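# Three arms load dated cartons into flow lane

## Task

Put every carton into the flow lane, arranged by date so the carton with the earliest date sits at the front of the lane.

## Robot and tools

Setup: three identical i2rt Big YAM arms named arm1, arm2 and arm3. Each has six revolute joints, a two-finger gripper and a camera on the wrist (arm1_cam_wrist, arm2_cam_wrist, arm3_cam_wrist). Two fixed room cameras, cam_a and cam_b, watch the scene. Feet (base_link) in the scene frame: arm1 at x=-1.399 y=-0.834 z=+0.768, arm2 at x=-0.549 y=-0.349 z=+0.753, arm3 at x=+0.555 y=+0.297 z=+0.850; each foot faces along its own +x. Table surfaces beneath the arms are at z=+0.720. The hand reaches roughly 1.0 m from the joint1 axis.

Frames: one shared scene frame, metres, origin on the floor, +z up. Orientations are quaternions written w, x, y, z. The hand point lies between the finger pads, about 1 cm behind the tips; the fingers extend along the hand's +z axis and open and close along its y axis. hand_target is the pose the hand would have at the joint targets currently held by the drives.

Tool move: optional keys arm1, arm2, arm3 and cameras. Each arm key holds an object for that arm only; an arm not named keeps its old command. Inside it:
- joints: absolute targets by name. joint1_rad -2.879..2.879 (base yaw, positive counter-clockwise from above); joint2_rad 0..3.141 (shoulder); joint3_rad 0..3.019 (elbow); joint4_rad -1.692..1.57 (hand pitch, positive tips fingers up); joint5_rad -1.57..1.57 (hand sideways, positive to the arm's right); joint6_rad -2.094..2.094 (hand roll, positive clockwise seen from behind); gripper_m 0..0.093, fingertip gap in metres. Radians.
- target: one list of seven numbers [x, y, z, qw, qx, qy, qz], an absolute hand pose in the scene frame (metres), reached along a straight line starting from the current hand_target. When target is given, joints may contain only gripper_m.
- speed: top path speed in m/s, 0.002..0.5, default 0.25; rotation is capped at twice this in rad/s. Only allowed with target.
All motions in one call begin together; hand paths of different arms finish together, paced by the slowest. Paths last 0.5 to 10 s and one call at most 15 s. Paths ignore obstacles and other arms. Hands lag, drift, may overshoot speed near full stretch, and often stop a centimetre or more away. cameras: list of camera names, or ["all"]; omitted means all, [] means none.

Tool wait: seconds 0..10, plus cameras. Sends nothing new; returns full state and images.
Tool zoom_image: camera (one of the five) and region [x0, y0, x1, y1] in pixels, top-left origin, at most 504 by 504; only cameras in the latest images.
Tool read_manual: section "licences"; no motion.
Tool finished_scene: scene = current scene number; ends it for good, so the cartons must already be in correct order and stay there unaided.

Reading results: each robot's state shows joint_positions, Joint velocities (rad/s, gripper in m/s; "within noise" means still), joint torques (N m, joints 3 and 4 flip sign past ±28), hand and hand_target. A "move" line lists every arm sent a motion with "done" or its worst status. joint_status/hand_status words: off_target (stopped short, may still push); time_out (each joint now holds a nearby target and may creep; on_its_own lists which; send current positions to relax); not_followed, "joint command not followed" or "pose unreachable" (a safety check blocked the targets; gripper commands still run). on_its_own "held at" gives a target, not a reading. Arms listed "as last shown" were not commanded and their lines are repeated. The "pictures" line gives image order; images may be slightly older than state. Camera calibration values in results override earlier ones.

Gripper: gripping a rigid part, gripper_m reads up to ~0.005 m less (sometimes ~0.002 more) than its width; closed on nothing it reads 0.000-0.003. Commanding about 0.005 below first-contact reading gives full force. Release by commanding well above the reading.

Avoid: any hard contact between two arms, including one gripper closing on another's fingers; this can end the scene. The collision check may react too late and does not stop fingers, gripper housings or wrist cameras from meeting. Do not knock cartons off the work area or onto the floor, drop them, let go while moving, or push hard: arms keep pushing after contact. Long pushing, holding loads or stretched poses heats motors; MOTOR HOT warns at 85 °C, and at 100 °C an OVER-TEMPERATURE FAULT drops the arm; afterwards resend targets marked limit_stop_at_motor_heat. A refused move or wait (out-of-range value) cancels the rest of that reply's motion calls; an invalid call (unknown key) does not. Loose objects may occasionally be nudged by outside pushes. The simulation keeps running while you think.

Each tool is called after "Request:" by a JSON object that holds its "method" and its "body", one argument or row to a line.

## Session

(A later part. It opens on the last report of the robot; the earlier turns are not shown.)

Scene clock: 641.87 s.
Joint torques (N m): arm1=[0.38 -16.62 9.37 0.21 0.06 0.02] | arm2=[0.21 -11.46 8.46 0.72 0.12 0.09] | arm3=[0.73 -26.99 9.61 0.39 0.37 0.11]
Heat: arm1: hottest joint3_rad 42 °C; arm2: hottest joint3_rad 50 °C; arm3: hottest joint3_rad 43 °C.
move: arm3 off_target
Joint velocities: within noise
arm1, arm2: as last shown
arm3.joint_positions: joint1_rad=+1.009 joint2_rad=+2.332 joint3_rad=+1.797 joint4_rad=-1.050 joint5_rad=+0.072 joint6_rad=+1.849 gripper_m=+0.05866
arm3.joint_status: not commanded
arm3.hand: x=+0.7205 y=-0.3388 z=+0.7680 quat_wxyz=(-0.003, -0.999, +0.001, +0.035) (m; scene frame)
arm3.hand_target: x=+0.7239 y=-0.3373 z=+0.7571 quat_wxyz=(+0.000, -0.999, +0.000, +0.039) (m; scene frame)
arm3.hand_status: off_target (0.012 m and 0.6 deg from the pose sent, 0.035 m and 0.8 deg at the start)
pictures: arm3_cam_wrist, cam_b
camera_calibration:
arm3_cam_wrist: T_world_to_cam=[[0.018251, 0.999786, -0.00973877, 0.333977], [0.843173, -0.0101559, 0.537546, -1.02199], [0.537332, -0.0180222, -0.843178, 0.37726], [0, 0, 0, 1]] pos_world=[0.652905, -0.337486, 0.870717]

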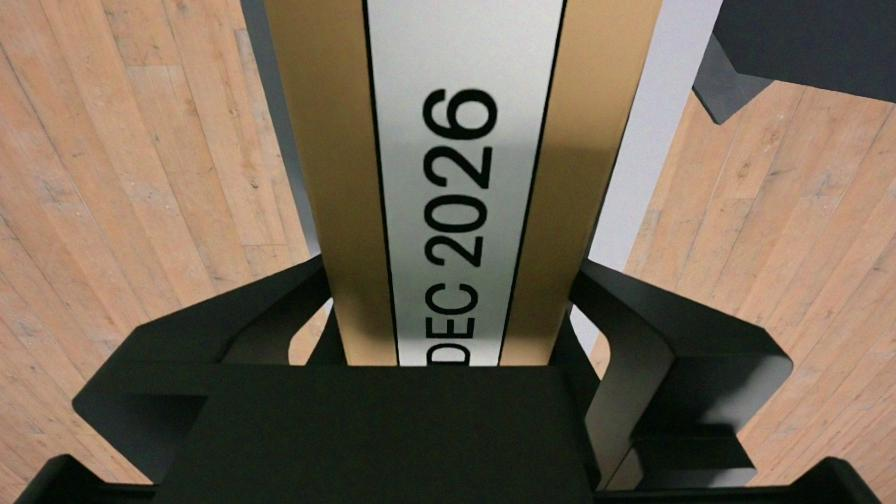

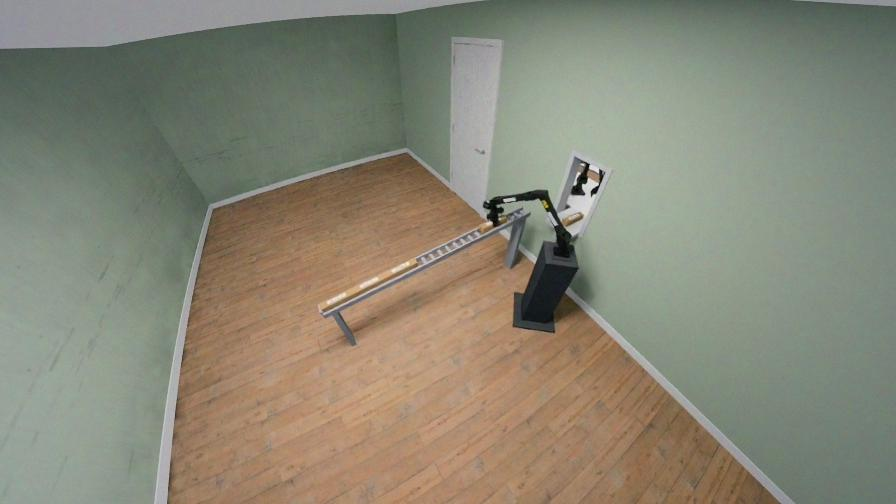

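Request:
{"method": "zoom_image", "body": {
  "camera": "arm3_cam_wrist",
  "region": [560, 100, 760, 280]
}}

Request:
{"method": "zoom_image", "body": {
  "camera": "arm3_cam_wrist",
  "region": [200, 100, 400, 280]
}}

Scaled by 2.520 from the camera's 896x504 image, which has a finer 1280x720 frame.

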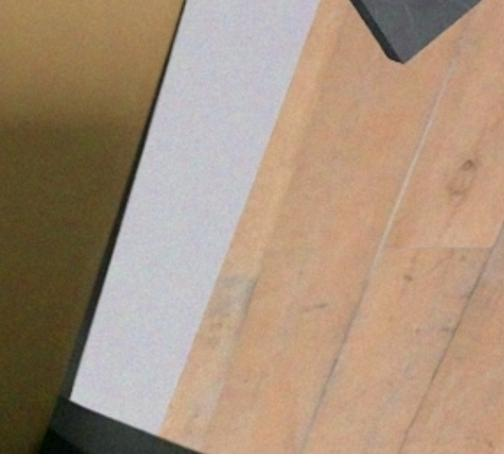

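Scaled by 2.520 from the camera's 896x504 image, which has a finer 1280x720 frame.

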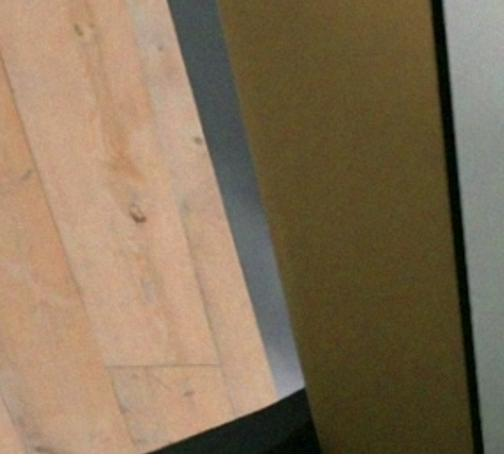

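Request:
{"method": "move", "body": {
  "arm3": {"target": [0.724, -0.331, 0.742, 0, 0.99923, 0, -0.03926], "speed": 0.05},
  "cameras": ["arm3_cam_wrist", "cam_b"]
}}

Request:
{"method": "zoom_image", "body": {
  "camera": "cam_b",
  "region": [460, 180, 560, 240]
}}

Scene clock: 663.27 s.
Joint torques (N m): arm1=[0.38 -16.56 9.4 0.21 0.06 0.01] | arm2=[0.21 -11.46 8.44 0.72 0.12 0.09] | arm3=[0.21 -26.34 7.84 0.96 0.43 0.14]
Heat: arm1: hottest joint3_rad 42 °C; arm2: hottest joint3_rad 50 °C; arm3: hottest joint3_rad 43 °C.
move: arm3 off_target
Joint velocities: within noise
arm1, arm2: as last shown
arm3.joint_positions: joint1_rad=+1.015 joint2_rad=+2.331 joint3_rad=+1.784 joint4_rad=-1.025 joint5_rad=+0.070 joint6_rad=+1.849 gripper_m=+0.05866
arm3.joint_status: not commanded
arm3.hand: x=+0.7252 y=-0.3383 z=+0.7644 quat_wxyz=(-0.009, -0.999, -0.002, +0.033) (m; scene frame)
arm3.hand_target: x=+0.7237 y=-0.3305 z=+0.7427 quat_wxyz=(+0.000, -0.999, +0.000, +0.039) (m; scene frame)
arm3.hand_status: off_target (0.024 m and 1.3 deg from the pose sent, 0.027 m and 0.6 deg at the start)
pictures: arm3_cam_wrist, cam_b
camera_calibration:
arm3_cam_wrist: T_world_to_cam=[[0.0118746, 0.999688, -0.0219522, 0.347196], [0.840264, 0.00192476, 0.542174, -1.02124], [0.542048, -0.0248837, -0.839979, 0.363591], [0, 0, 0, 1]] pos_world=[0.656901, -0.336075, 0.866718]

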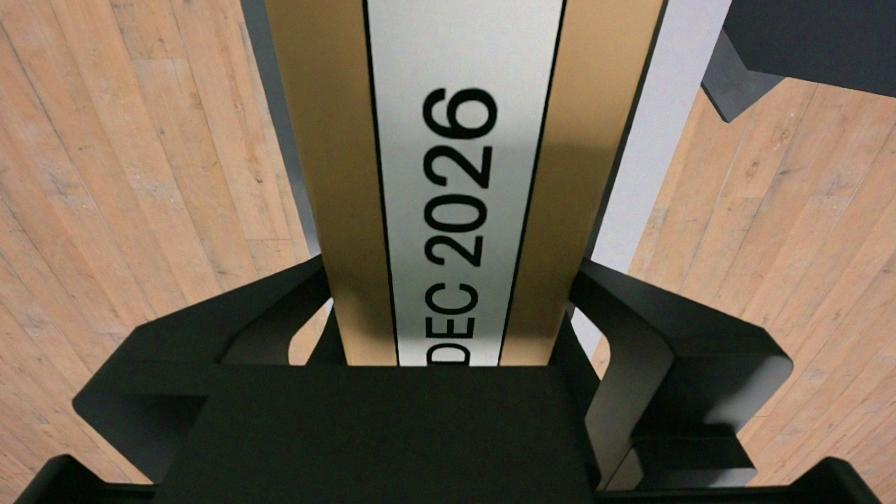

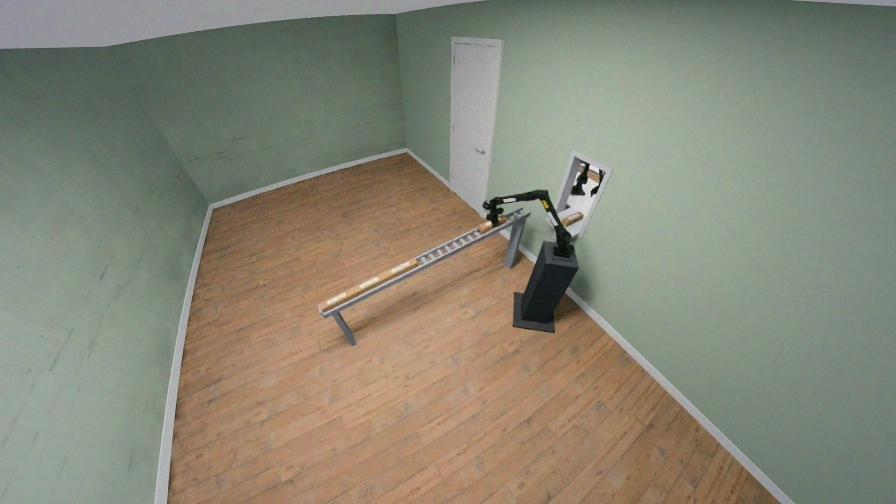

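Scaled by 5.040 from the camera's 896x504 image, which has a finer 1280x720 frame.

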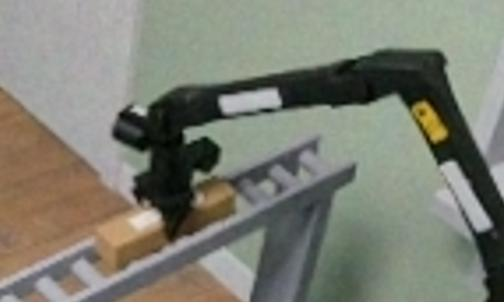

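Request:
{"method": "move", "body": {
  "arm3": {"joints": {"gripper_m": 0.086}},
  "cameras": ["arm3_cam_wrist", "cam_b"]
}}

Request:
{"method": "zoom_image", "body": {
  "camera": "cam_b",
  "region": [300, 190, 560, 340]
}}

Scene clock: 666.80 s.
Joint torques (N m): arm1=[0.38 -16.62 9.37 0.2 0.06 0.01] | arm2=[0.15 -11.4 8.46 0.72 0.12 0.09] | arm3=[0.03 -26.11 9.17 0.99 0.35 0.09]
Heat: arm1: hottest joint3_rad 42 °C; arm2: hottest joint3_rad 50 °C; arm3: hottest joint3_rad 43 °C.
move: arm3 off_target
Joint velocities: within noise
arm1, arm2: as last shown
arm3.joint_positions: joint1_rad=+1.020 joint2_rad=+2.330 joint3_rad=+1.767 joint4_rad=-1.025 joint5_rad=+0.072 joint6_rad=+1.852 gripper_m=+0.07716
arm3.joint_status: gripper_m off_target (ended at +0.07710, target +0.08600)
arm3.hand: x=+0.7256 y=-0.3305 z=+0.7595 quat_wxyz=(-0.002, -0.999, -0.002, +0.036) (m; scene frame)
arm3.hand_target: x=+0.7238 y=-0.3304 z=+0.7425 quat_wxyz=(+0.000, -0.999, +0.000, +0.039) (m; scene frame)
arm3.hand_status: not commanded
pictures: arm3_cam_wrist, cam_b
camera_calibration:
arm3_cam_wrist: T_world_to_cam=[[0.0105543, 0.999918, -0.00723055, 0.329137], [0.8439, -0.00502812, 0.536478, -1.01964], [0.536397, -0.011764, -0.843884, 0.370811], [0, 0, 0, 1]] pos_world=[0.658101, -0.329875, 0.862317]

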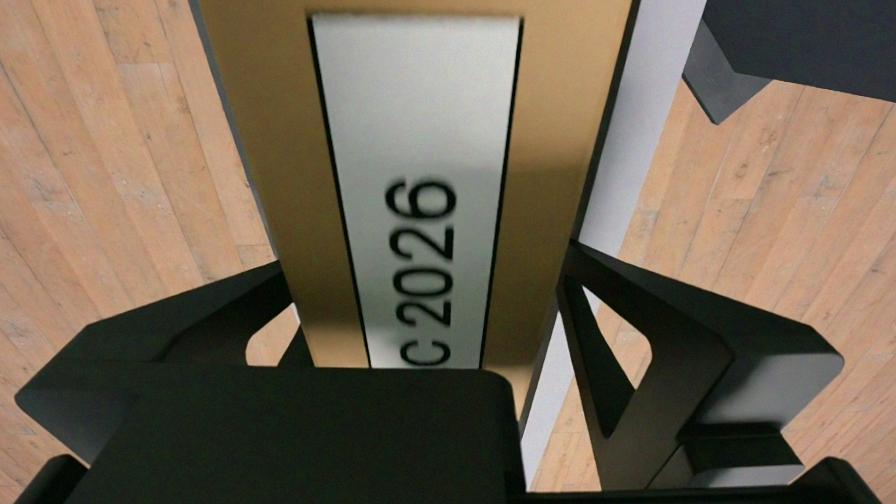

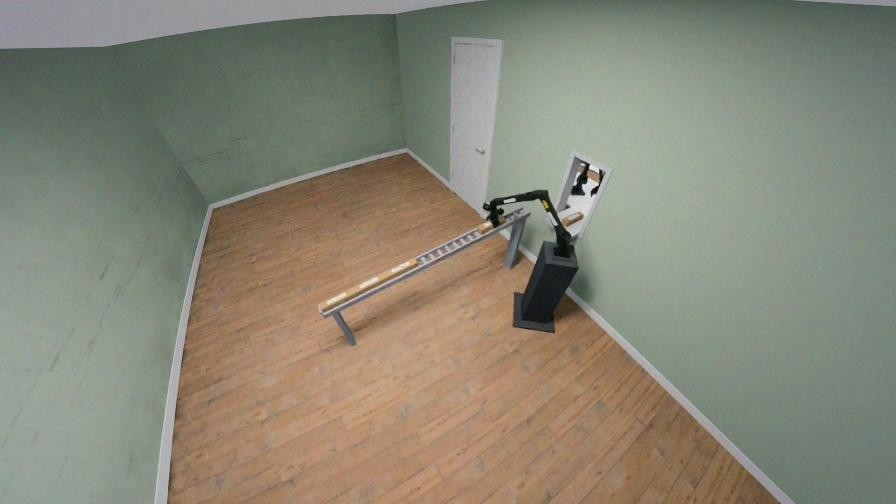

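Scaled by 1.938 from the camera's 896x504 image, which has a finer 1280x720 frame.

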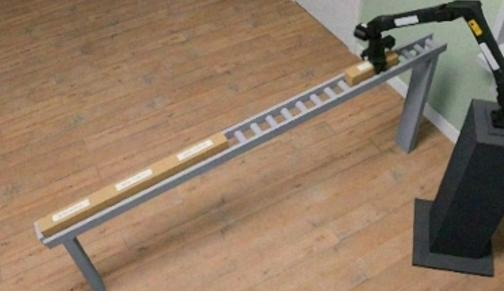

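Request:
{"method": "move", "body": {
  "arm3": {"target": [0.73, -0.345, 0.87, 0, 0.99923, 0, -0.03926], "speed": 0.12},
  "cameras": ["arm3_cam_wrist", "cam_b"]
}}

Request:
{"method": "zoom_image", "body": {
  "camera": "cam_b",
  "region": [300, 190, 560, 340]
}}

Scene clock: 671.93 s.
Joint torques (N m): arm1=[0.32 -16.5 9.36 0.21 0.06 0.02] | arm2=[0.21 -11.4 8.44 0.72 0.12 0.09] | arm3=[0.32 -26.81 13.33 -0.13 0.25 0.1]
Heat: arm1: hottest joint3_rad 42 °C; arm2: hottest joint3_rad 49 °C; arm3: hottest joint3_rad 43 °C.
move: arm3 done
Joint velocities: within noise
arm1, arm2: as last shown
arm3.joint_positions: joint1_rad=+1.020 joint2_rad=+2.217 joint3_rad=+1.876 joint4_rad=-1.260 joint5_rad=+0.075 joint6_rad=+1.855 gripper_m=+0.08593
arm3.joint_status: not commanded
arm3.on_its_own: gripper_m moved +0.00877 to your old target +0.08600
arm3.hand: x=+0.7266 y=-0.3364 z=+0.8696 quat_wxyz=(+0.004, -0.999, -0.001, +0.039) (m; scene frame)
arm3.hand_target: x=+0.7300 y=-0.3448 z=+0.8702 quat_wxyz=(-0.001, -0.999, +0.000, +0.039) (m; scene frame)
arm3.hand_status: done (0.009 m and 0.5 deg from the pose sent, 0.111 m and 0.5 deg at the start)
pictures: arm3_cam_wrist, cam_b
camera_calibration:
arm3_cam_wrist: T_world_to_cam=[[0.01357, 0.999899, 0.00418466, 0.323724], [0.847187, -0.0137203, 0.531118, -1.08019], [0.531122, -0.0036621, -0.847287, 0.472637], [0, 0, 0, 1]] pos_world=[0.659703, -0.336781, 0.972815]

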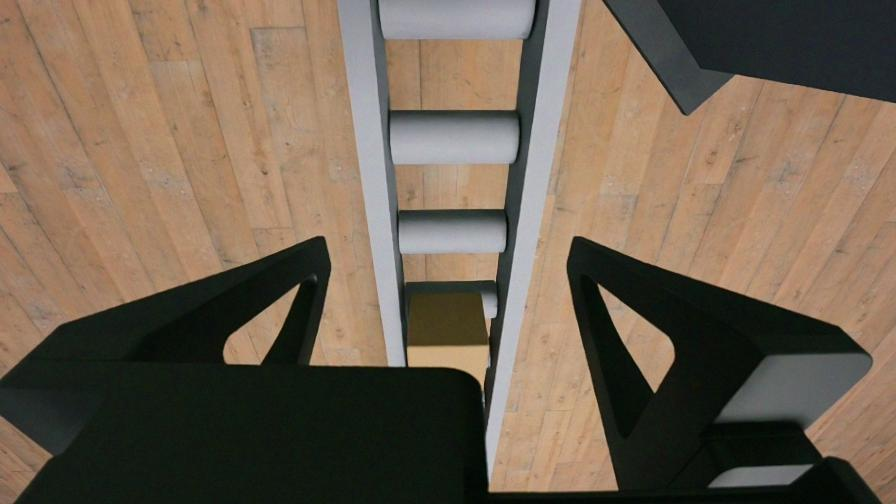

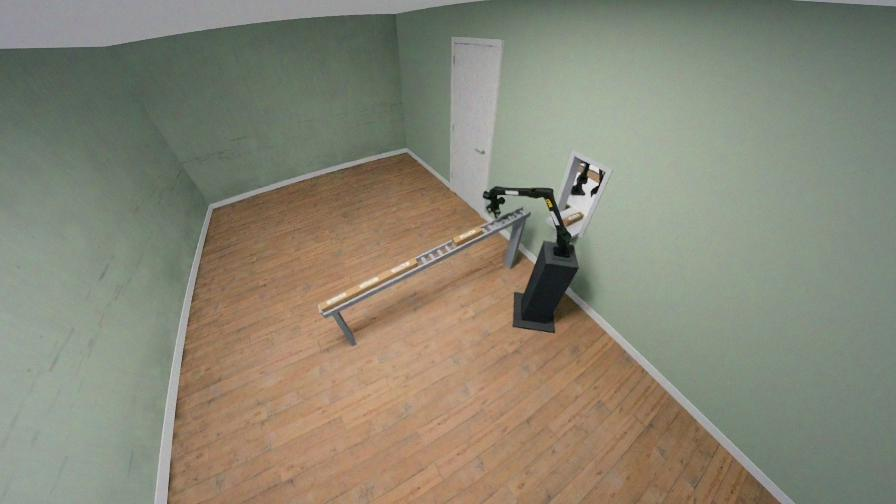

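Scaled by 1.938 from the camera's 896x504 image, which has a finer 1280x720 frame.

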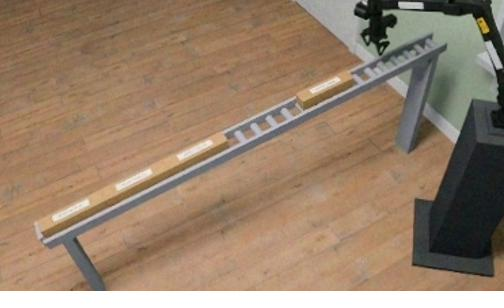

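Request:
{"method": "zoom_image", "body": {
  "camera": "arm3_cam_wrist",
  "region": [320, 0, 620, 300]
}}

Request:
{"method": "wait", "body": {
  "seconds": 0.5,
  "cameras": ["cam_b"]
}}

Request:
{"method": "zoom_image", "body": {
  "camera": "cam_b",
  "region": [300, 190, 560, 340]
}}

Scaled by 1.680 from the camera's 896x504 image, which has a finer 1280x720 frame.

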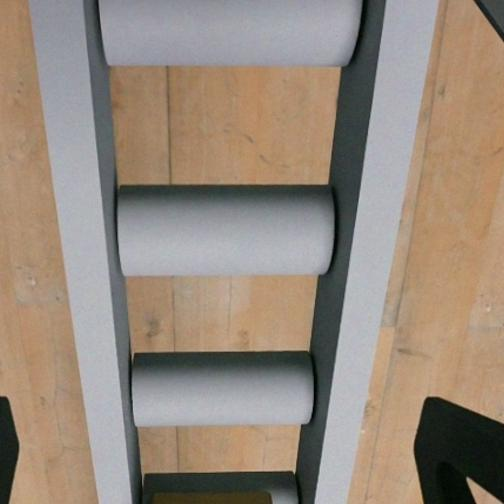

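Scene clock: 676.67 s.
Joint torques (N m): arm1=[0.32 -16.56 9.36 0.21 0.06 0.01] | arm2=[0.15 -11.46 8.46 0.72 0.12 0.09] | arm3=[0.38 -26.58 13.33 -0.08 0.26 0.1]
Heat: arm1: hottest joint3_rad 42 °C; arm2: hottest joint3_rad 49 °C; arm3: hottest joint3_rad 44 °C.
Joint velocities: within noise
arm1.joint_positions: joint1_rad=+0.905 joint2_rad=+1.605 joint3_rad=+1.595 joint4_rad=-1.499 joint5_rad=+0.004 joint6_rad=+0.005 gripper_m=+0.08995
arm1.joint_status: not commanded
arm1.hand: x=-1.1949 y=-1.2913 z=+1.0232 quat_wxyz=(-0.024, -0.545, -0.838, +0.015) (m; scene frame)
arm1.hand_target: x=-1.1967 y=-1.2926 z=+1.0274 quat_wxyz=(-0.028, -0.546, -0.837, +0.018) (m; scene frame)
arm1.hand_status: not commanded
arm2.joint_positions: joint1_rad=-1.664 joint2_rad=+1.503 joint3_rad=+1.203 joint4_rad=-1.262 joint5_rad=-0.016 joint6_rad=+0.931 gripper_m=+0.08994
arm2.joint_status: not commanded
arm2.hand: x=-0.2971 y=+0.0014 z=+0.9054 quat_wxyz=(-0.001, +0.003, -1.000, -0.002) (m; scene frame)
arm2.hand_target: x=-0.3000 y=+0.0000 z=+0.9001 quat_wxyz=(+0.000, +0.000, -1.000, +0.000) (m; scene frame)
arm2.hand_status: not commanded
arm3.joint_positions: joint1_rad=+1.020 joint2_rad=+2.217 joint3_rad=+1.876 joint4_rad=-1.260 joint5_rad=+0.075 joint6_rad=+1.855 gripper_m=+0.08593
arm3.joint_status: not commanded
arm3.hand: x=+0.7266 y=-0.3364 z=+0.8696 quat_wxyz=(+0.004, -0.999, -0.001, +0.039) (m; scene frame)
arm3.hand_target: x=+0.7300 y=-0.3448 z=+0.8702 quat_wxyz=(-0.001, -0.999, +0.000, +0.039) (m; scene frame)
arm3.hand_status: done (0.009 m and 0.5 deg from the pose sent, 0.111 m and 0.5 deg at the start)
wait: 0.50 s; at rest from the start
pictures: cam_b

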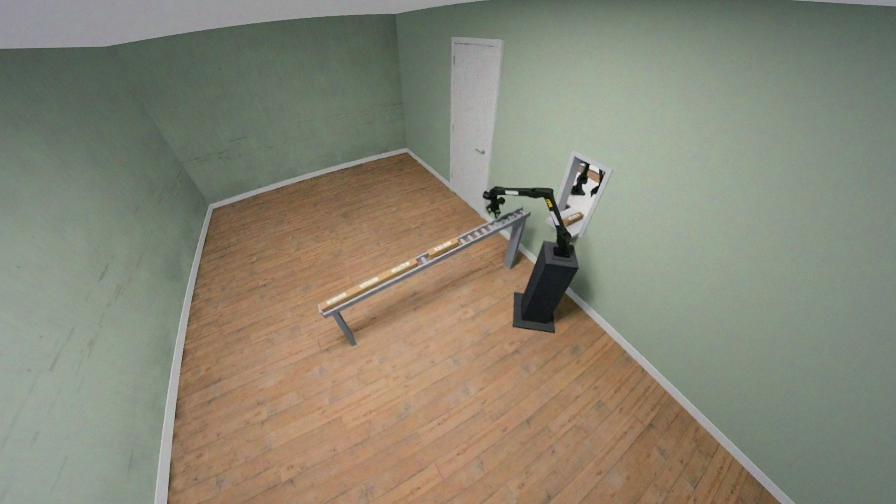

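Scaled by 1.938 from the camera's 896x504 image, which has a finer 1280x720 frame.

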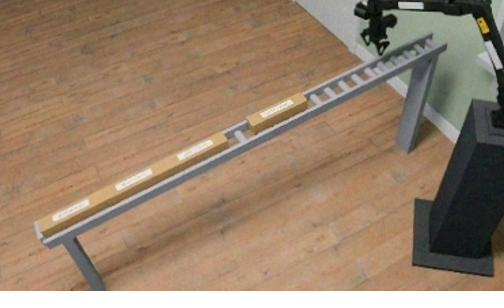

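Request:
{"method": "move", "body": {
  "arm3": {"joints": {"joint1_rad": 0.005, "joint2_rad": 1.48, "joint3_rad": 0.936, "joint4_rad": -1.026, "joint5_rad": 0, "joint6_rad": 0.84, "gripper_m": 0.09}},
  "arm2": {"joints": {"joint1_rad": 2.264, "joint2_rad": 1.625, "joint3_rad": 1.381, "joint4_rad": -1.327, "joint5_rad": 0, "joint6_rad": -0.292, "gripper_m": 0.09}},
  "cameras": ["arm3_cam_wrist", "arm2_cam_wrist"]
}}

Scene clock: 699.27 s.
Joint torques (N m): arm1=[0.44 -16.56 9.36 0.23 0.06 0.01] | arm2=[-0.09 -13.86 11 -0.09 -0.01 -0.11] | arm3=[-0.44 -13.92 9.46 0.34 0.01 -0.05]
Heat: arm1: hottest joint3_rad 42 °C; arm2: hottest joint3_rad 49 °C; arm3: hottest joint3_rad 46 °C.
move: arm2 done; arm3 done
Joint velocities: within noise
arm1: as last shown
arm2.joint_positions: joint1_rad=+2.264 joint2_rad=+1.629 joint3_rad=+1.365 joint4_rad=-1.319 joint5_rad=-0.001 joint6_rad=-0.283 gripper_m=+0.09003
arm2.joint_status: all done
arm2.hand: x=-0.4774 y=-0.8192 z=+0.9184 quat_wxyz=(+0.004, +0.537, +0.843, +0.002) (m; scene frame)
arm2.hand_target: x=-0.4772 y=-0.8222 z=+0.9259 quat_wxyz=(+0.007, +0.533, +0.846, -0.002) (m; scene frame)
arm2.hand_status: not commanded
arm3.joint_positions: joint1_rad=+0.012 joint2_rad=+1.478 joint3_rad=+0.934 joint4_rad=-1.025 joint5_rad=+0.003 joint6_rad=+0.848 gripper_m=+0.08992
arm3.joint_status: all done
arm3.hand: x=+0.3016 y=+0.0118 z=+0.9198 quat_wxyz=(+0.000, -1.000, +0.000, +0.000) (m; scene frame)
arm3.hand_target: x=+0.2995 y=+0.0130 z=+0.9196 quat_wxyz=(+0.000, -1.000, -0.001, -0.001) (m; scene frame)
arm3.hand_status: not commanded
pictures: arm2_cam_wrist, arm3_cam_wrist
camera_calibration:
arm2_cam_wrist: T_world_to_cam=[[-0.904339, -0.426787, 0.00492118, -0.787857], [-0.350412, 0.748989, 0.562341, -0.0621773], [-0.243686, 0.506822, -0.826891, 1.18107], [0, 0, 0, 1]] pos_world=[-0.446466, -0.888271, 1.01546]
arm3_cam_wrist: T_world_to_cam=[[0.015326, 0.999881, -0.0016389, -0.0140259], [0.803667, -0.0113433, 0.594971, -0.787664], [0.594881, -0.0104357, -0.803746, 0.683067], [0, 0, 0, 1]] pos_world=[0.226891, 0.0122178, 1.01763]

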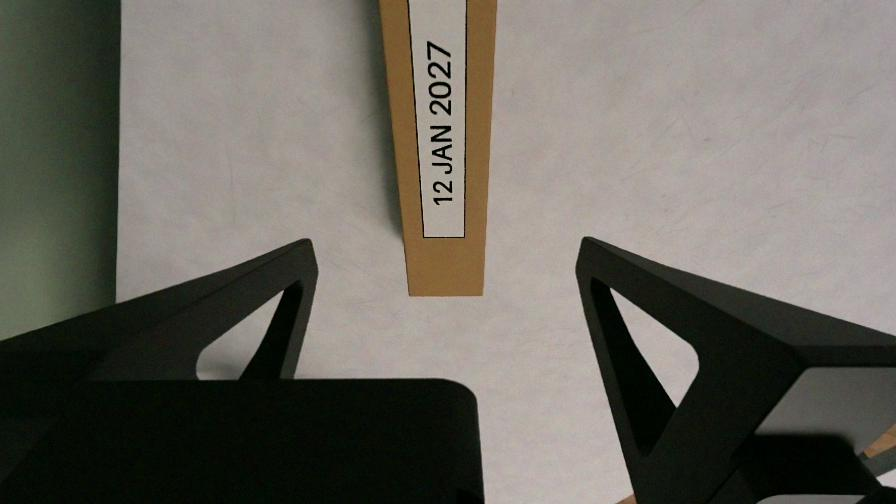

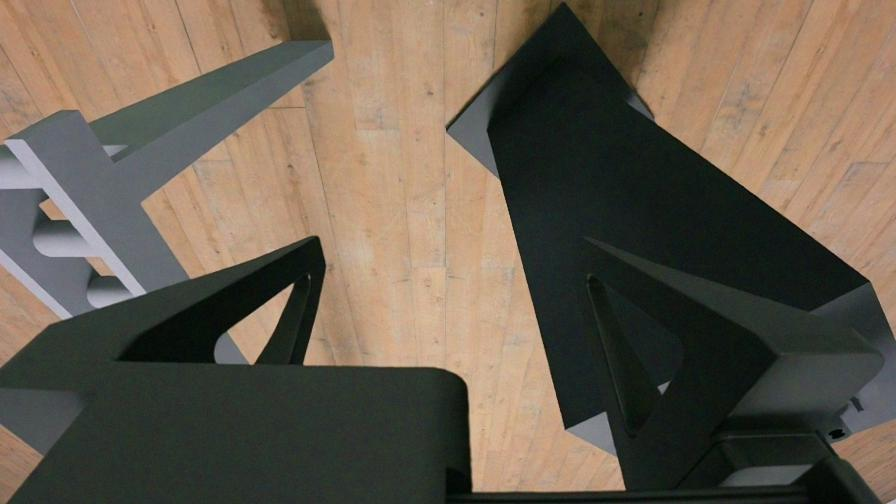

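Request:
{"method": "move", "body": {
  "arm3": {"target": [-0.012, 0.004, 0.87, 0, 1, 0, 0], "speed": 0.25},
  "arm2": {"target": [-0.4775, -0.8235, 0.746, 0, 0.5329, 0.8462, 0], "speed": 0.15},
  "cameras": ["arm3_cam_wrist"]
}}

Request:
{"method": "move", "body": {
  "arm3": {"target": [-0.014, 0.003, 0.779, 0, 1, 0, 0], "speed": 0.15},
  "arm2": {"joints": {"gripper_m": 0.053}},
  "cameras": ["arm3_cam_wrist"]
}}

Request:
{"method": "move", "body": {
  "arm3": {"joints": {"gripper_m": 0.053}},
  "arm2": {"target": [-0.477, -0.822, 0.93, 0, 0.5329, 0.8462, 0], "speed": 0.25},
  "cameras": ["arm3_cam_wrist", "arm2_cam_wrist"]
}}

Scene clock: 707.67 s.
Joint torques (N m): arm1=[0.38 -16.56 9.37 0.2 0.07 0.01] | arm2=[-0.15 -13.33 7.36 0.77 0.03 -0.11] | arm3=[0.32 -23.82 14.26 0.01 0.01 -0.02]
Heat: arm1: hottest joint3_rad 42 °C; arm2: hottest joint3_rad 50 °C; arm3: hottest joint3_rad 45 °C.
move: arm2 off_target; arm3 off_target
Joint velocities: within noise
arm1: as last shown
arm2.joint_positions: joint1_rad=+2.264 joint2_rad=+1.827 joint3_rad=+1.157 joint4_rad=-0.900 joint5_rad=+0.006 joint6_rad=-0.284 gripper_m=+0.09003
arm2.joint_status: not commanded
arm2.hand: x=-0.4762 y=-0.8267 z=+0.7559 quat_wxyz=(+0.005, +0.537, +0.844, -0.004) (m; scene frame)
arm2.hand_target: x=-0.4776 y=-0.8233 z=+0.7462 quat_wxyz=(+0.000, +0.533, +0.846, +0.000) (m; scene frame)
arm2.hand_status: off_target (0.011 m and 1.0 deg from the pose sent, 0.173 m and 0.8 deg at the start)
arm3.joint_positions: joint1_rad=-0.355 joint2_rad=+2.109 joint3_rad=+1.705 joint4_rad=-1.169 joint5_rad=+0.003 joint6_rad=+0.487 gripper_m=+0.08992
arm3.joint_status: not commanded
arm3.hand: x=+0.0001 y=+0.0092 z=+0.8735 quat_wxyz=(+0.002, -1.000, +0.003, -0.001) (m; scene frame)
arm3.hand_target: x=-0.0115 y=+0.0044 z=+0.8699 quat_wxyz=(+0.000, -1.000, +0.000, +0.000) (m; scene frame)
arm3.hand_status: off_target (0.014 m and 0.5 deg from the pose sent, 0.318 m and 0.1 deg at the start)
pictures: arm3_cam_wrist
camera_calibration:
arm3_cam_wrist: T_world_to_cam=[[0.0221955, 0.999752, 0.0015605, -0.00975696], [0.801389, -0.0187248, 0.597851, -0.52026], [0.597732, -0.012019, -0.801606, 0.823198], [0, 0, 0, 1]] pos_world=[-0.0749055, 0.00990684, 0.970934]

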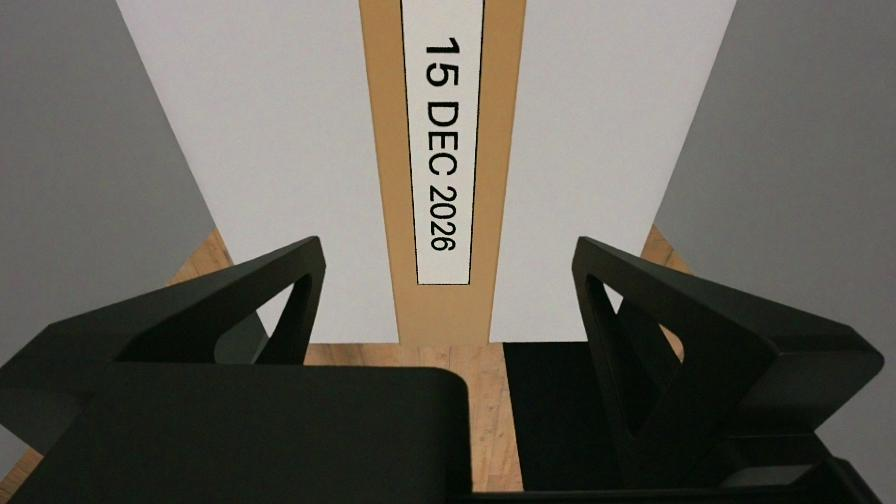

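Scene clock: 708.97 s.
Joint torques (N m): arm1=[0.38 -16.5 9.36 0.2 0.06 0.01] | arm2=[-0.21 -13.33 7.36 0.77 0.1 -0.11] | arm3=[-0.09 -25.47 9.8 0.72 -0.02 -0.04]
Heat: arm1: hottest joint3_rad 42 °C; arm2: hottest joint3_rad 50 °C; arm3: hottest joint3_rad 45 °C.
move: arm2 off_target; arm3 off_target
Joint velocities: within noise
arm1: as last shown
arm2.joint_positions: joint1_rad=+2.264 joint2_rad=+1.827 joint3_rad=+1.157 joint4_rad=-0.900 joint5_rad=+0.004 joint6_rad=-0.284 gripper_m=+0.06055
arm2.joint_status: gripper_m off_target (ended at +0.06057, target +0.05300)
arm2.hand: x=-0.4755 y=-0.8267 z=+0.7559 quat_wxyz=(+0.006, +0.536, +0.844, -0.004) (m; scene frame)
arm2.hand_target: x=-0.4774 y=-0.8233 z=+0.7462 quat_wxyz=(+0.000, +0.533, +0.846, +0.000) (m; scene frame)
arm2.hand_status: not commanded
arm3.joint_positions: joint1_rad=-0.355 joint2_rad=+2.238 joint3_rad=+1.699 joint4_rad=-1.019 joint5_rad=+0.003 joint6_rad=+0.487 gripper_m=+0.08992
arm3.joint_status: not commanded
arm3.hand: x=-0.0134 y=+0.0021 z=+0.7929 quat_wxyz=(-0.001, -1.000, +0.003, +0.005) (m; scene frame)
arm3.hand_target: x=-0.0137 y=+0.0032 z=+0.7791 quat_wxyz=(+0.000, -1.000, +0.000, +0.000) (m; scene frame)
arm3.hand_status: off_target (0.014 m and 0.7 deg from the pose sent, 0.096 m and 0.4 deg at the start)
pictures: arm3_cam_wrist
camera_calibration:
arm3_cam_wrist: T_world_to_cam=[[0.0218265, 0.999746, -0.00562304, 0.00350775], [0.809218, -0.0143634, 0.587333, -0.452939], [0.587103, -0.0173697, -0.809326, 0.772697], [0, 0, 0, 1]] pos_world=[-0.0872028, 0.00340888, 0.89141]

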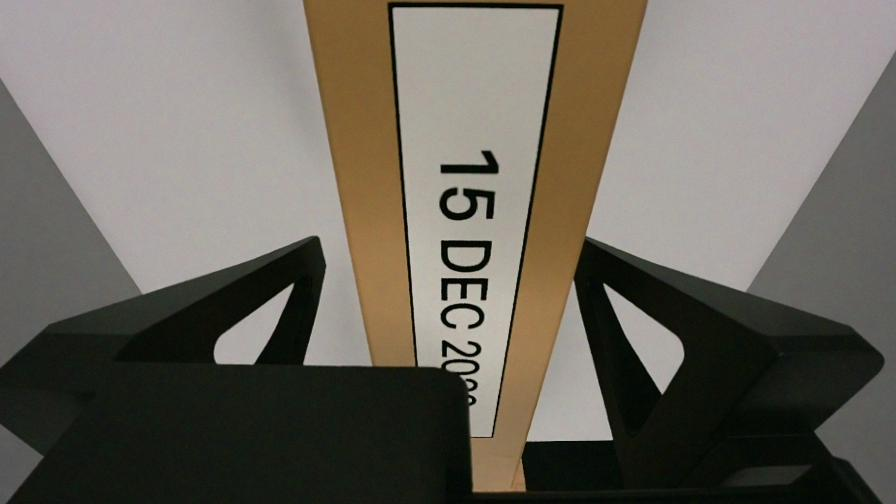

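Scene clock: 710.57 s.
Joint torques (N m): arm1=[0.32 -16.62 9.36 0.2 0.06 0.02] | arm2=[0.15 -12.98 14.65 -0.25 0.03 -0.07] | arm3=[-0.15 -25.52 9.89 0.76 -0.02 -0.01]
Heat: arm1: hottest joint3_rad 42 °C; arm2: hottest joint3_rad 50 °C; arm3: hottest joint3_rad 45 °C.
move: arm2 off_target; arm3 off_target
Joint velocities: within noise
arm1: as last shown
arm2.joint_positions: joint1_rad=+2.264 joint2_rad=+1.621 joint3_rad=+1.328 joint4_rad=-1.340 joint5_rad=+0.006 joint6_rad=-0.284 gripper_m=+0.06055
arm2.joint_status: not commanded
arm2.hand: x=-0.4810 y=-0.8012 z=+0.9086 quat_wxyz=(-0.015, +0.536, +0.844, +0.019) (m; scene frame)
arm2.hand_target: x=-0.4771 y=-0.8206 z=+0.9301 quat_wxyz=(+0.000, +0.533, +0.846, +0.000) (m; scene frame)
arm2.hand_status: off_target (0.030 m and 2.8 deg from the pose sent, 0.174 m and 1.0 deg at the start)
arm3.joint_positions: joint1_rad=-0.355 joint2_rad=+2.238 joint3_rad=+1.699 joint4_rad=-1.019 joint5_rad=+0.003 joint6_rad=+0.487 gripper_m=+0.05836
arm3.joint_status: gripper_m off_target (ended at +0.05839, target +0.05300)
arm3.hand: x=-0.0134 y=+0.0021 z=+0.7929 quat_wxyz=(-0.001, -1.000, +0.003, +0.005) (m; scene frame)
arm3.hand_target: x=-0.0137 y=+0.0032 z=+0.7791 quat_wxyz=(+0.000, -1.000, +0.000, +0.000) (m; scene frame)
arm3.hand_status: not commanded
pictures: arm2_cam_wrist, arm3_cam_wrist
camera_calibration:
arm2_cam_wrist: T_world_to_cam=[[-0.903119, -0.42938, -0.00287623, -0.777736], [-0.344047, 0.719598, 0.603166, -0.128966], [-0.256918, 0.545721, -0.79761, 1.16138], [0, 0, 0, 1]] pos_world=[-0.448379, -0.874932, 1.00188]
arm3_cam_wrist: T_world_to_cam=[[0.0214662, 0.999754, -0.00563329, 0.00358488], [0.809225, -0.0140658, 0.587331, -0.452939], [0.587107, -0.0171663, -0.809327, 0.772696], [0, 0, 0, 1]] pos_world=[-0.087203, 0.00330942, 0.89141]

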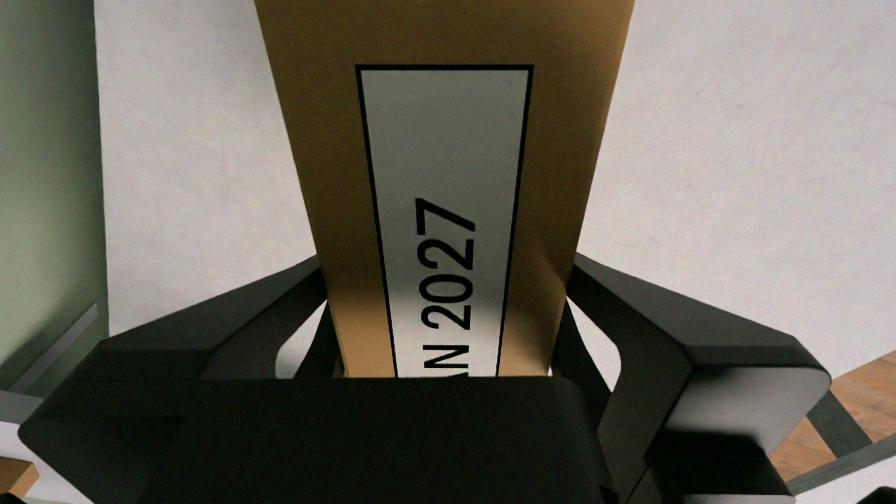

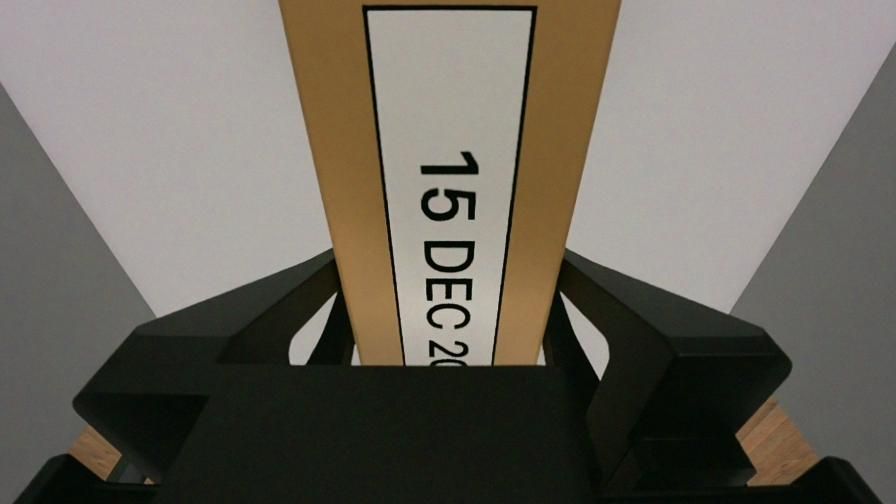

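Request:
{"method": "move", "body": {
  "arm3": {"target": [-0.01, 0.003, 0.895, 0, 1, 0, 0], "speed": 0.25},
  "arm2": {"joints": {"joint1_rad": -1.652, "joint2_rad": 1.49, "joint3_rad": 1.275, "joint4_rad": -1.30, "joint5_rad": 0, "joint6_rad": 0.951}},
  "cameras": []
}}

Request:
{"method": "move", "body": {
  "arm3": {"target": [0.40, -0.005, 0.93, 0, 1, 0, 0], "speed": 0.4},
  "cameras": ["cam_a"]
}}

Request:
{"method": "move", "body": {
  "arm3": {"joints": {"joint1_rad": 1.012, "joint2_rad": 2.15, "joint3_rad": 1.88, "joint4_rad": -1.29, "joint5_rad": 0.074, "joint6_rad": 1.85}},
  "arm2": {"target": [0.012, 0.008, 0.85, 0, 0, 1, 0], "speed": 0.3},
  "cameras": ["arm3_cam_wrist", "arm2_cam_wrist"]
}}

Scene clock: 721.83 s.
Joint torques (N m): arm1=[0.32 -16.56 9.37 0.23 0.07 0.02] | arm2=[-0.32 -13.33 9.44 -0.02 -0.03 0.08] | arm3=[0.15 -28.22 14.63 -0.05 0 0]
Heat: arm1: hottest joint3_rad 42 °C; arm2: hottest joint3_rad 50 °C; arm3: hottest joint3_rad 44 °C.
move: arm2 done; arm3 off_target
Joint velocities: within noise
arm1: as last shown
arm2.joint_positions: joint1_rad=-1.650 joint2_rad=+1.507 joint3_rad=+1.281 joint4_rad=-1.292 joint5_rad=+0.002 joint6_rad=+0.941 gripper_m=+0.06063
arm2.joint_status: all done
arm2.hand: x=-0.2882 y=+0.0196 z=+0.9327 quat_wxyz=(-0.021, +0.005, -1.000, -0.015) (m; scene frame)
arm2.hand_target: x=-0.2907 y=+0.0154 z=+0.9379 quat_wxyz=(-0.021, +0.000, -1.000, -0.017) (m; scene frame)
arm2.hand_status: not commanded
arm3.joint_positions: joint1_rad=-0.355 joint2_rad=+2.123 joint3_rad=+1.719 joint4_rad=-1.217 joint5_rad=+0.003 joint6_rad=+0.486 gripper_m=+0.05836
arm3.joint_status: not commanded
arm3.hand: x=+0.0071 y=+0.0129 z=+0.8701 quat_wxyz=(+0.013, -1.000, +0.003, -0.023) (m; scene frame)
arm3.hand_target: x=-0.0090 y=+0.0036 z=+0.8955 quat_wxyz=(+0.000, -1.000, +0.000, +0.000) (m; scene frame)
arm3.hand_status: off_target (0.032 m and 3.0 deg from the pose sent, 0.102 m and 0.7 deg at the start)
pictures: none
No camera images: "cameras" was empty.

Scene clock: 724.07 s.
Joint torques (N m): arm1=[0.38 -16.5 9.37 0.21 0.07 0.02] | arm2=[-0.26 -13.33 9.43 -0.02 -0.03 0.07] | arm3=[1.14 -13.68 9.92 -0.01 0.23 0.14]
Heat: arm1: hottest joint3_rad 42 °C; arm2: hottest joint3_rad 50 °C; arm3: hottest joint3_rad 44 °C.
move: arm3 done
Joint velocities: within noise
arm1, arm2: as last shown
arm3.joint_positions: joint1_rad=+0.253 joint2_rad=+1.373 joint3_rad=+0.831 joint4_rad=-1.043 joint5_rad=-0.001 joint6_rad=+1.092 gripper_m=+0.05836
arm3.joint_status: not commanded
arm3.hand: x=+0.3977 y=-0.0018 z=+0.9221 quat_wxyz=(+0.006, -1.000, +0.002, -0.005) (m; scene frame)
arm3.hand_target: x=+0.3999 y=-0.0049 z=+0.9299 quat_wxyz=(+0.000, -1.000, +0.000, +0.000) (m; scene frame)
arm3.hand_status: done (0.009 m and 0.9 deg from the pose sent, 0.398 m and 3.1 deg at the start)
pictures: cam_a

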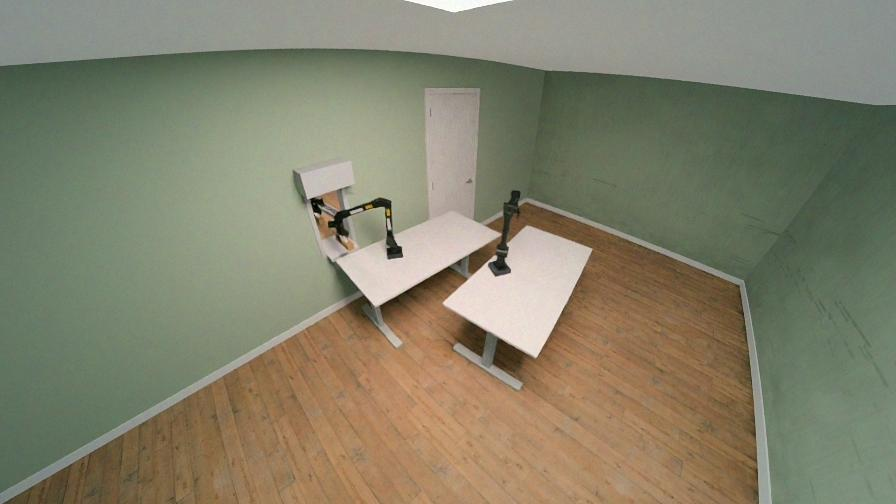

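Scene clock: 726.40 s.
Joint torques (N m): arm1=[0.32 -16.5 9.37 0.2 0.07 0.01] | arm2=[0.09 -20.48 15.12 -0.28 -0.08 -0.11] | arm3=[-0.21 -28.28 14.64 -0.17 0.24 0.16]
Heat: arm1: hottest joint3_rad 42 °C; arm2: hottest joint3_rad 51 °C; arm3: hottest joint3_rad 44 °C.
move: arm2 off_target; arm3 done
Joint velocities: within noise
arm1: as last shown
arm2.joint_positions: joint1_rad=-2.045 joint2_rad=+2.147 joint3_rad=+1.908 joint4_rad=-1.385 joint5_rad=-0.012 joint6_rad=+0.573 gripper_m=+0.06063
arm2.joint_status: not commanded
arm2.hand: x=-0.0045 y=-0.0066 z=+0.8294 quat_wxyz=(+0.021, -0.008, -1.000, +0.015) (m; scene frame)
arm2.hand_target: x=+0.0104 y=+0.0072 z=+0.8505 quat_wxyz=(-0.001, +0.000, -1.000, +0.000) (m; scene frame)
arm2.hand_status: off_target (0.030 m and 3.1 deg from the pose sent, 0.312 m and 3.0 deg at the start)
arm3.joint_positions: joint1_rad=+1.015 joint2_rad=+2.154 joint3_rad=+1.831 joint4_rad=-1.281 joint5_rad=+0.072 joint6_rad=+1.842 gripper_m=+0.05836
arm3.joint_status: all done
arm3.hand: x=+0.7194 y=-0.3221 z=+0.8929 quat_wxyz=(+0.006, -0.999, -0.005, +0.038) (m; scene frame)
arm3.hand_target: x=+0.7218 y=-0.3377 z=+0.9131 quat_wxyz=(-0.015, -0.999, +0.001, +0.033) (m; scene frame)
arm3.hand_status: not commanded
pictures: arm2_cam_wrist, arm3_cam_wrist
camera_calibration:
arm2_cam_wrist: T_world_to_cam=[[-0.0102443, -0.99904, 0.04259, -0.043961], [-0.800033, 0.0337398, 0.599007, -0.492247], [-0.599869, -0.0279371, -0.799611, 0.78322], [0, 0, 0, 1]] pos_world=[0.0755647, -0.00542957, 0.923003]
arm3_cam_wrist: T_world_to_cam=[[0.00606507, 0.999938, 0.0093489, 0.310282], [0.846178, -0.0101139, 0.532804, -1.08592], [0.532866, 0.00467934, -0.846187, 0.496747], [0, 0, 0, 1]] pos_world=[0.652298, -0.32357, 0.996021]

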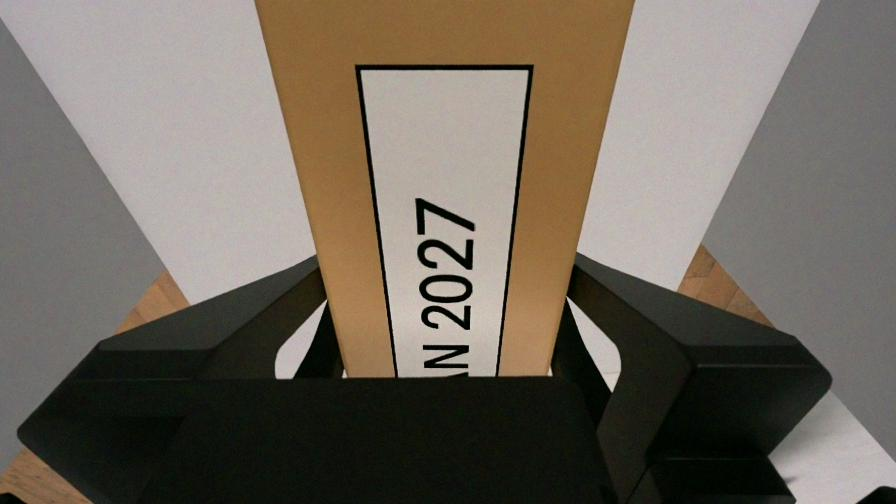

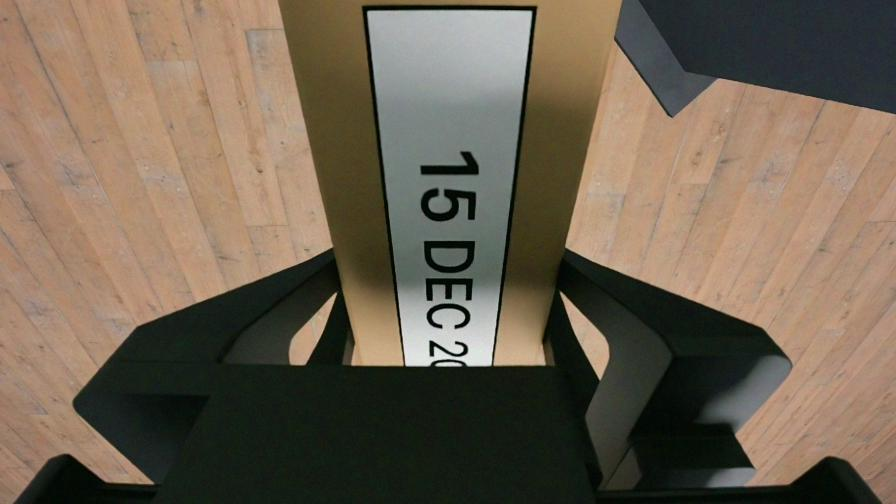

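Request:
{"method": "move", "body": {
  "arm3": {"target": [0.724, -0.336, 0.755, 0, 0.99923, 0, -0.03926], "speed": 0.12},
  "arm2": {"target": [0.012, 0.012, 0.772, 0, 0, 1, 0], "speed": 0.1},
  "cameras": ["arm3_cam_wrist"]
}}

Scene clock: 730.00 s.
Joint torques (N m): arm1=[0.38 -16.62 9.4 0.2 0.06 0.01] | arm2=[0.5 -20.95 9.29 0.4 -0.06 -0.04] | arm3=[0.38 -25.47 9.62 0.65 0.19 0.11]
Heat: arm1: hottest joint3_rad 42 °C; arm2: hottest joint3_rad 51 °C; arm3: hottest joint3_rad 45 °C.
move: arm2 off_target; arm3 off_target
Joint velocities: within noise
arm1.joint_positions: joint1_rad=+0.905 joint2_rad=+1.605 joint3_rad=+1.595 joint4_rad=-1.499 joint5_rad=+0.004 joint6_rad=+0.005 gripper_m=+0.08995
arm1.joint_status: not commanded
arm1.hand: x=-1.1949 y=-1.2913 z=+1.0232 quat_wxyz=(-0.024, -0.545, -0.838, +0.015) (m; scene frame)
arm1.hand_target: x=-1.1967 y=-1.2926 z=+1.0274 quat_wxyz=(-0.028, -0.546, -0.837, +0.018) (m; scene frame)
arm1.hand_status: not commanded
arm2.joint_positions: joint1_rad=-2.044 joint2_rad=+2.215 joint3_rad=+1.897 joint4_rad=-1.245 joint5_rad=-0.012 joint6_rad=+0.573 gripper_m=+0.06063
arm2.joint_status: not commanded
arm2.hand: x=+0.0170 y=+0.0065 z=+0.7816 quat_wxyz=(-0.005, -0.007, -1.000, -0.002) (m; scene frame)
arm2.hand_target: x=+0.0120 y=+0.0118 z=+0.7720 quat_wxyz=(+0.000, +0.000, -1.000, +0.000) (m; scene frame)
arm2.hand_status: off_target (0.012 m and 1.0 deg from the pose sent, 0.063 m and 3.1 deg at the start)
arm3.joint_positions: joint1_rad=+1.015 joint2_rad=+2.315 joint3_rad=+1.788 joint4_rad=-1.046 joint5_rad=+0.077 joint6_rad=+1.848 gripper_m=+0.05836
arm3.joint_status: not commanded
arm3.hand: x=+0.7236 y=-0.3382 z=+0.7756 quat_wxyz=(-0.009, -0.999, -0.002, +0.036) (m; scene frame)
arm3.hand_target: x=+0.7239 y=-0.3354 z=+0.7554 quat_wxyz=(+0.000, -0.999, +0.000, +0.039) (m; scene frame)
arm3.hand_status: off_target (0.021 m and 1.1 deg from the pose sent, 0.139 m and 0.9 deg at the start)
pictures: arm3_cam_wrist
camera_calibration:
arm3_cam_wrist: T_world_to_cam=[[0.0113377, 0.999706, -0.0214469, 0.347376], [0.844405, 0.00191615, 0.535701, -1.02394], [0.535585, -0.0241835, -0.844135, 0.381969], [0, 0, 0, 1]] pos_world=[0.656101, -0.336074, 0.878407]

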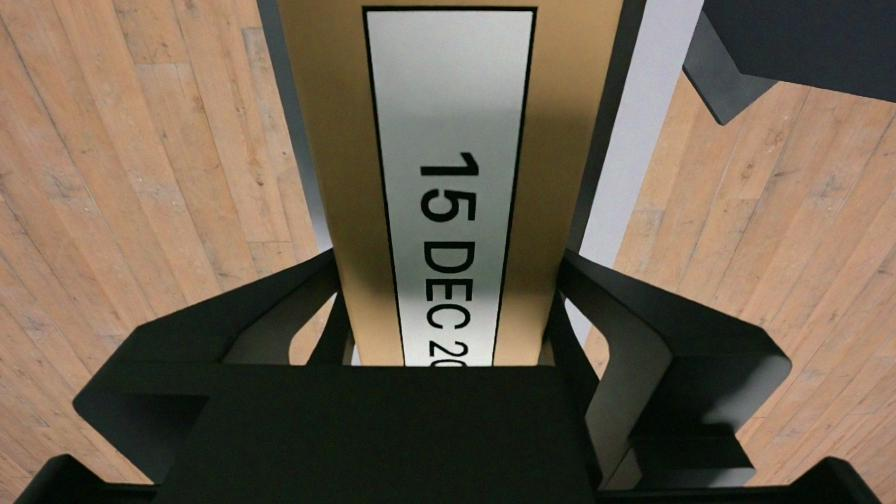

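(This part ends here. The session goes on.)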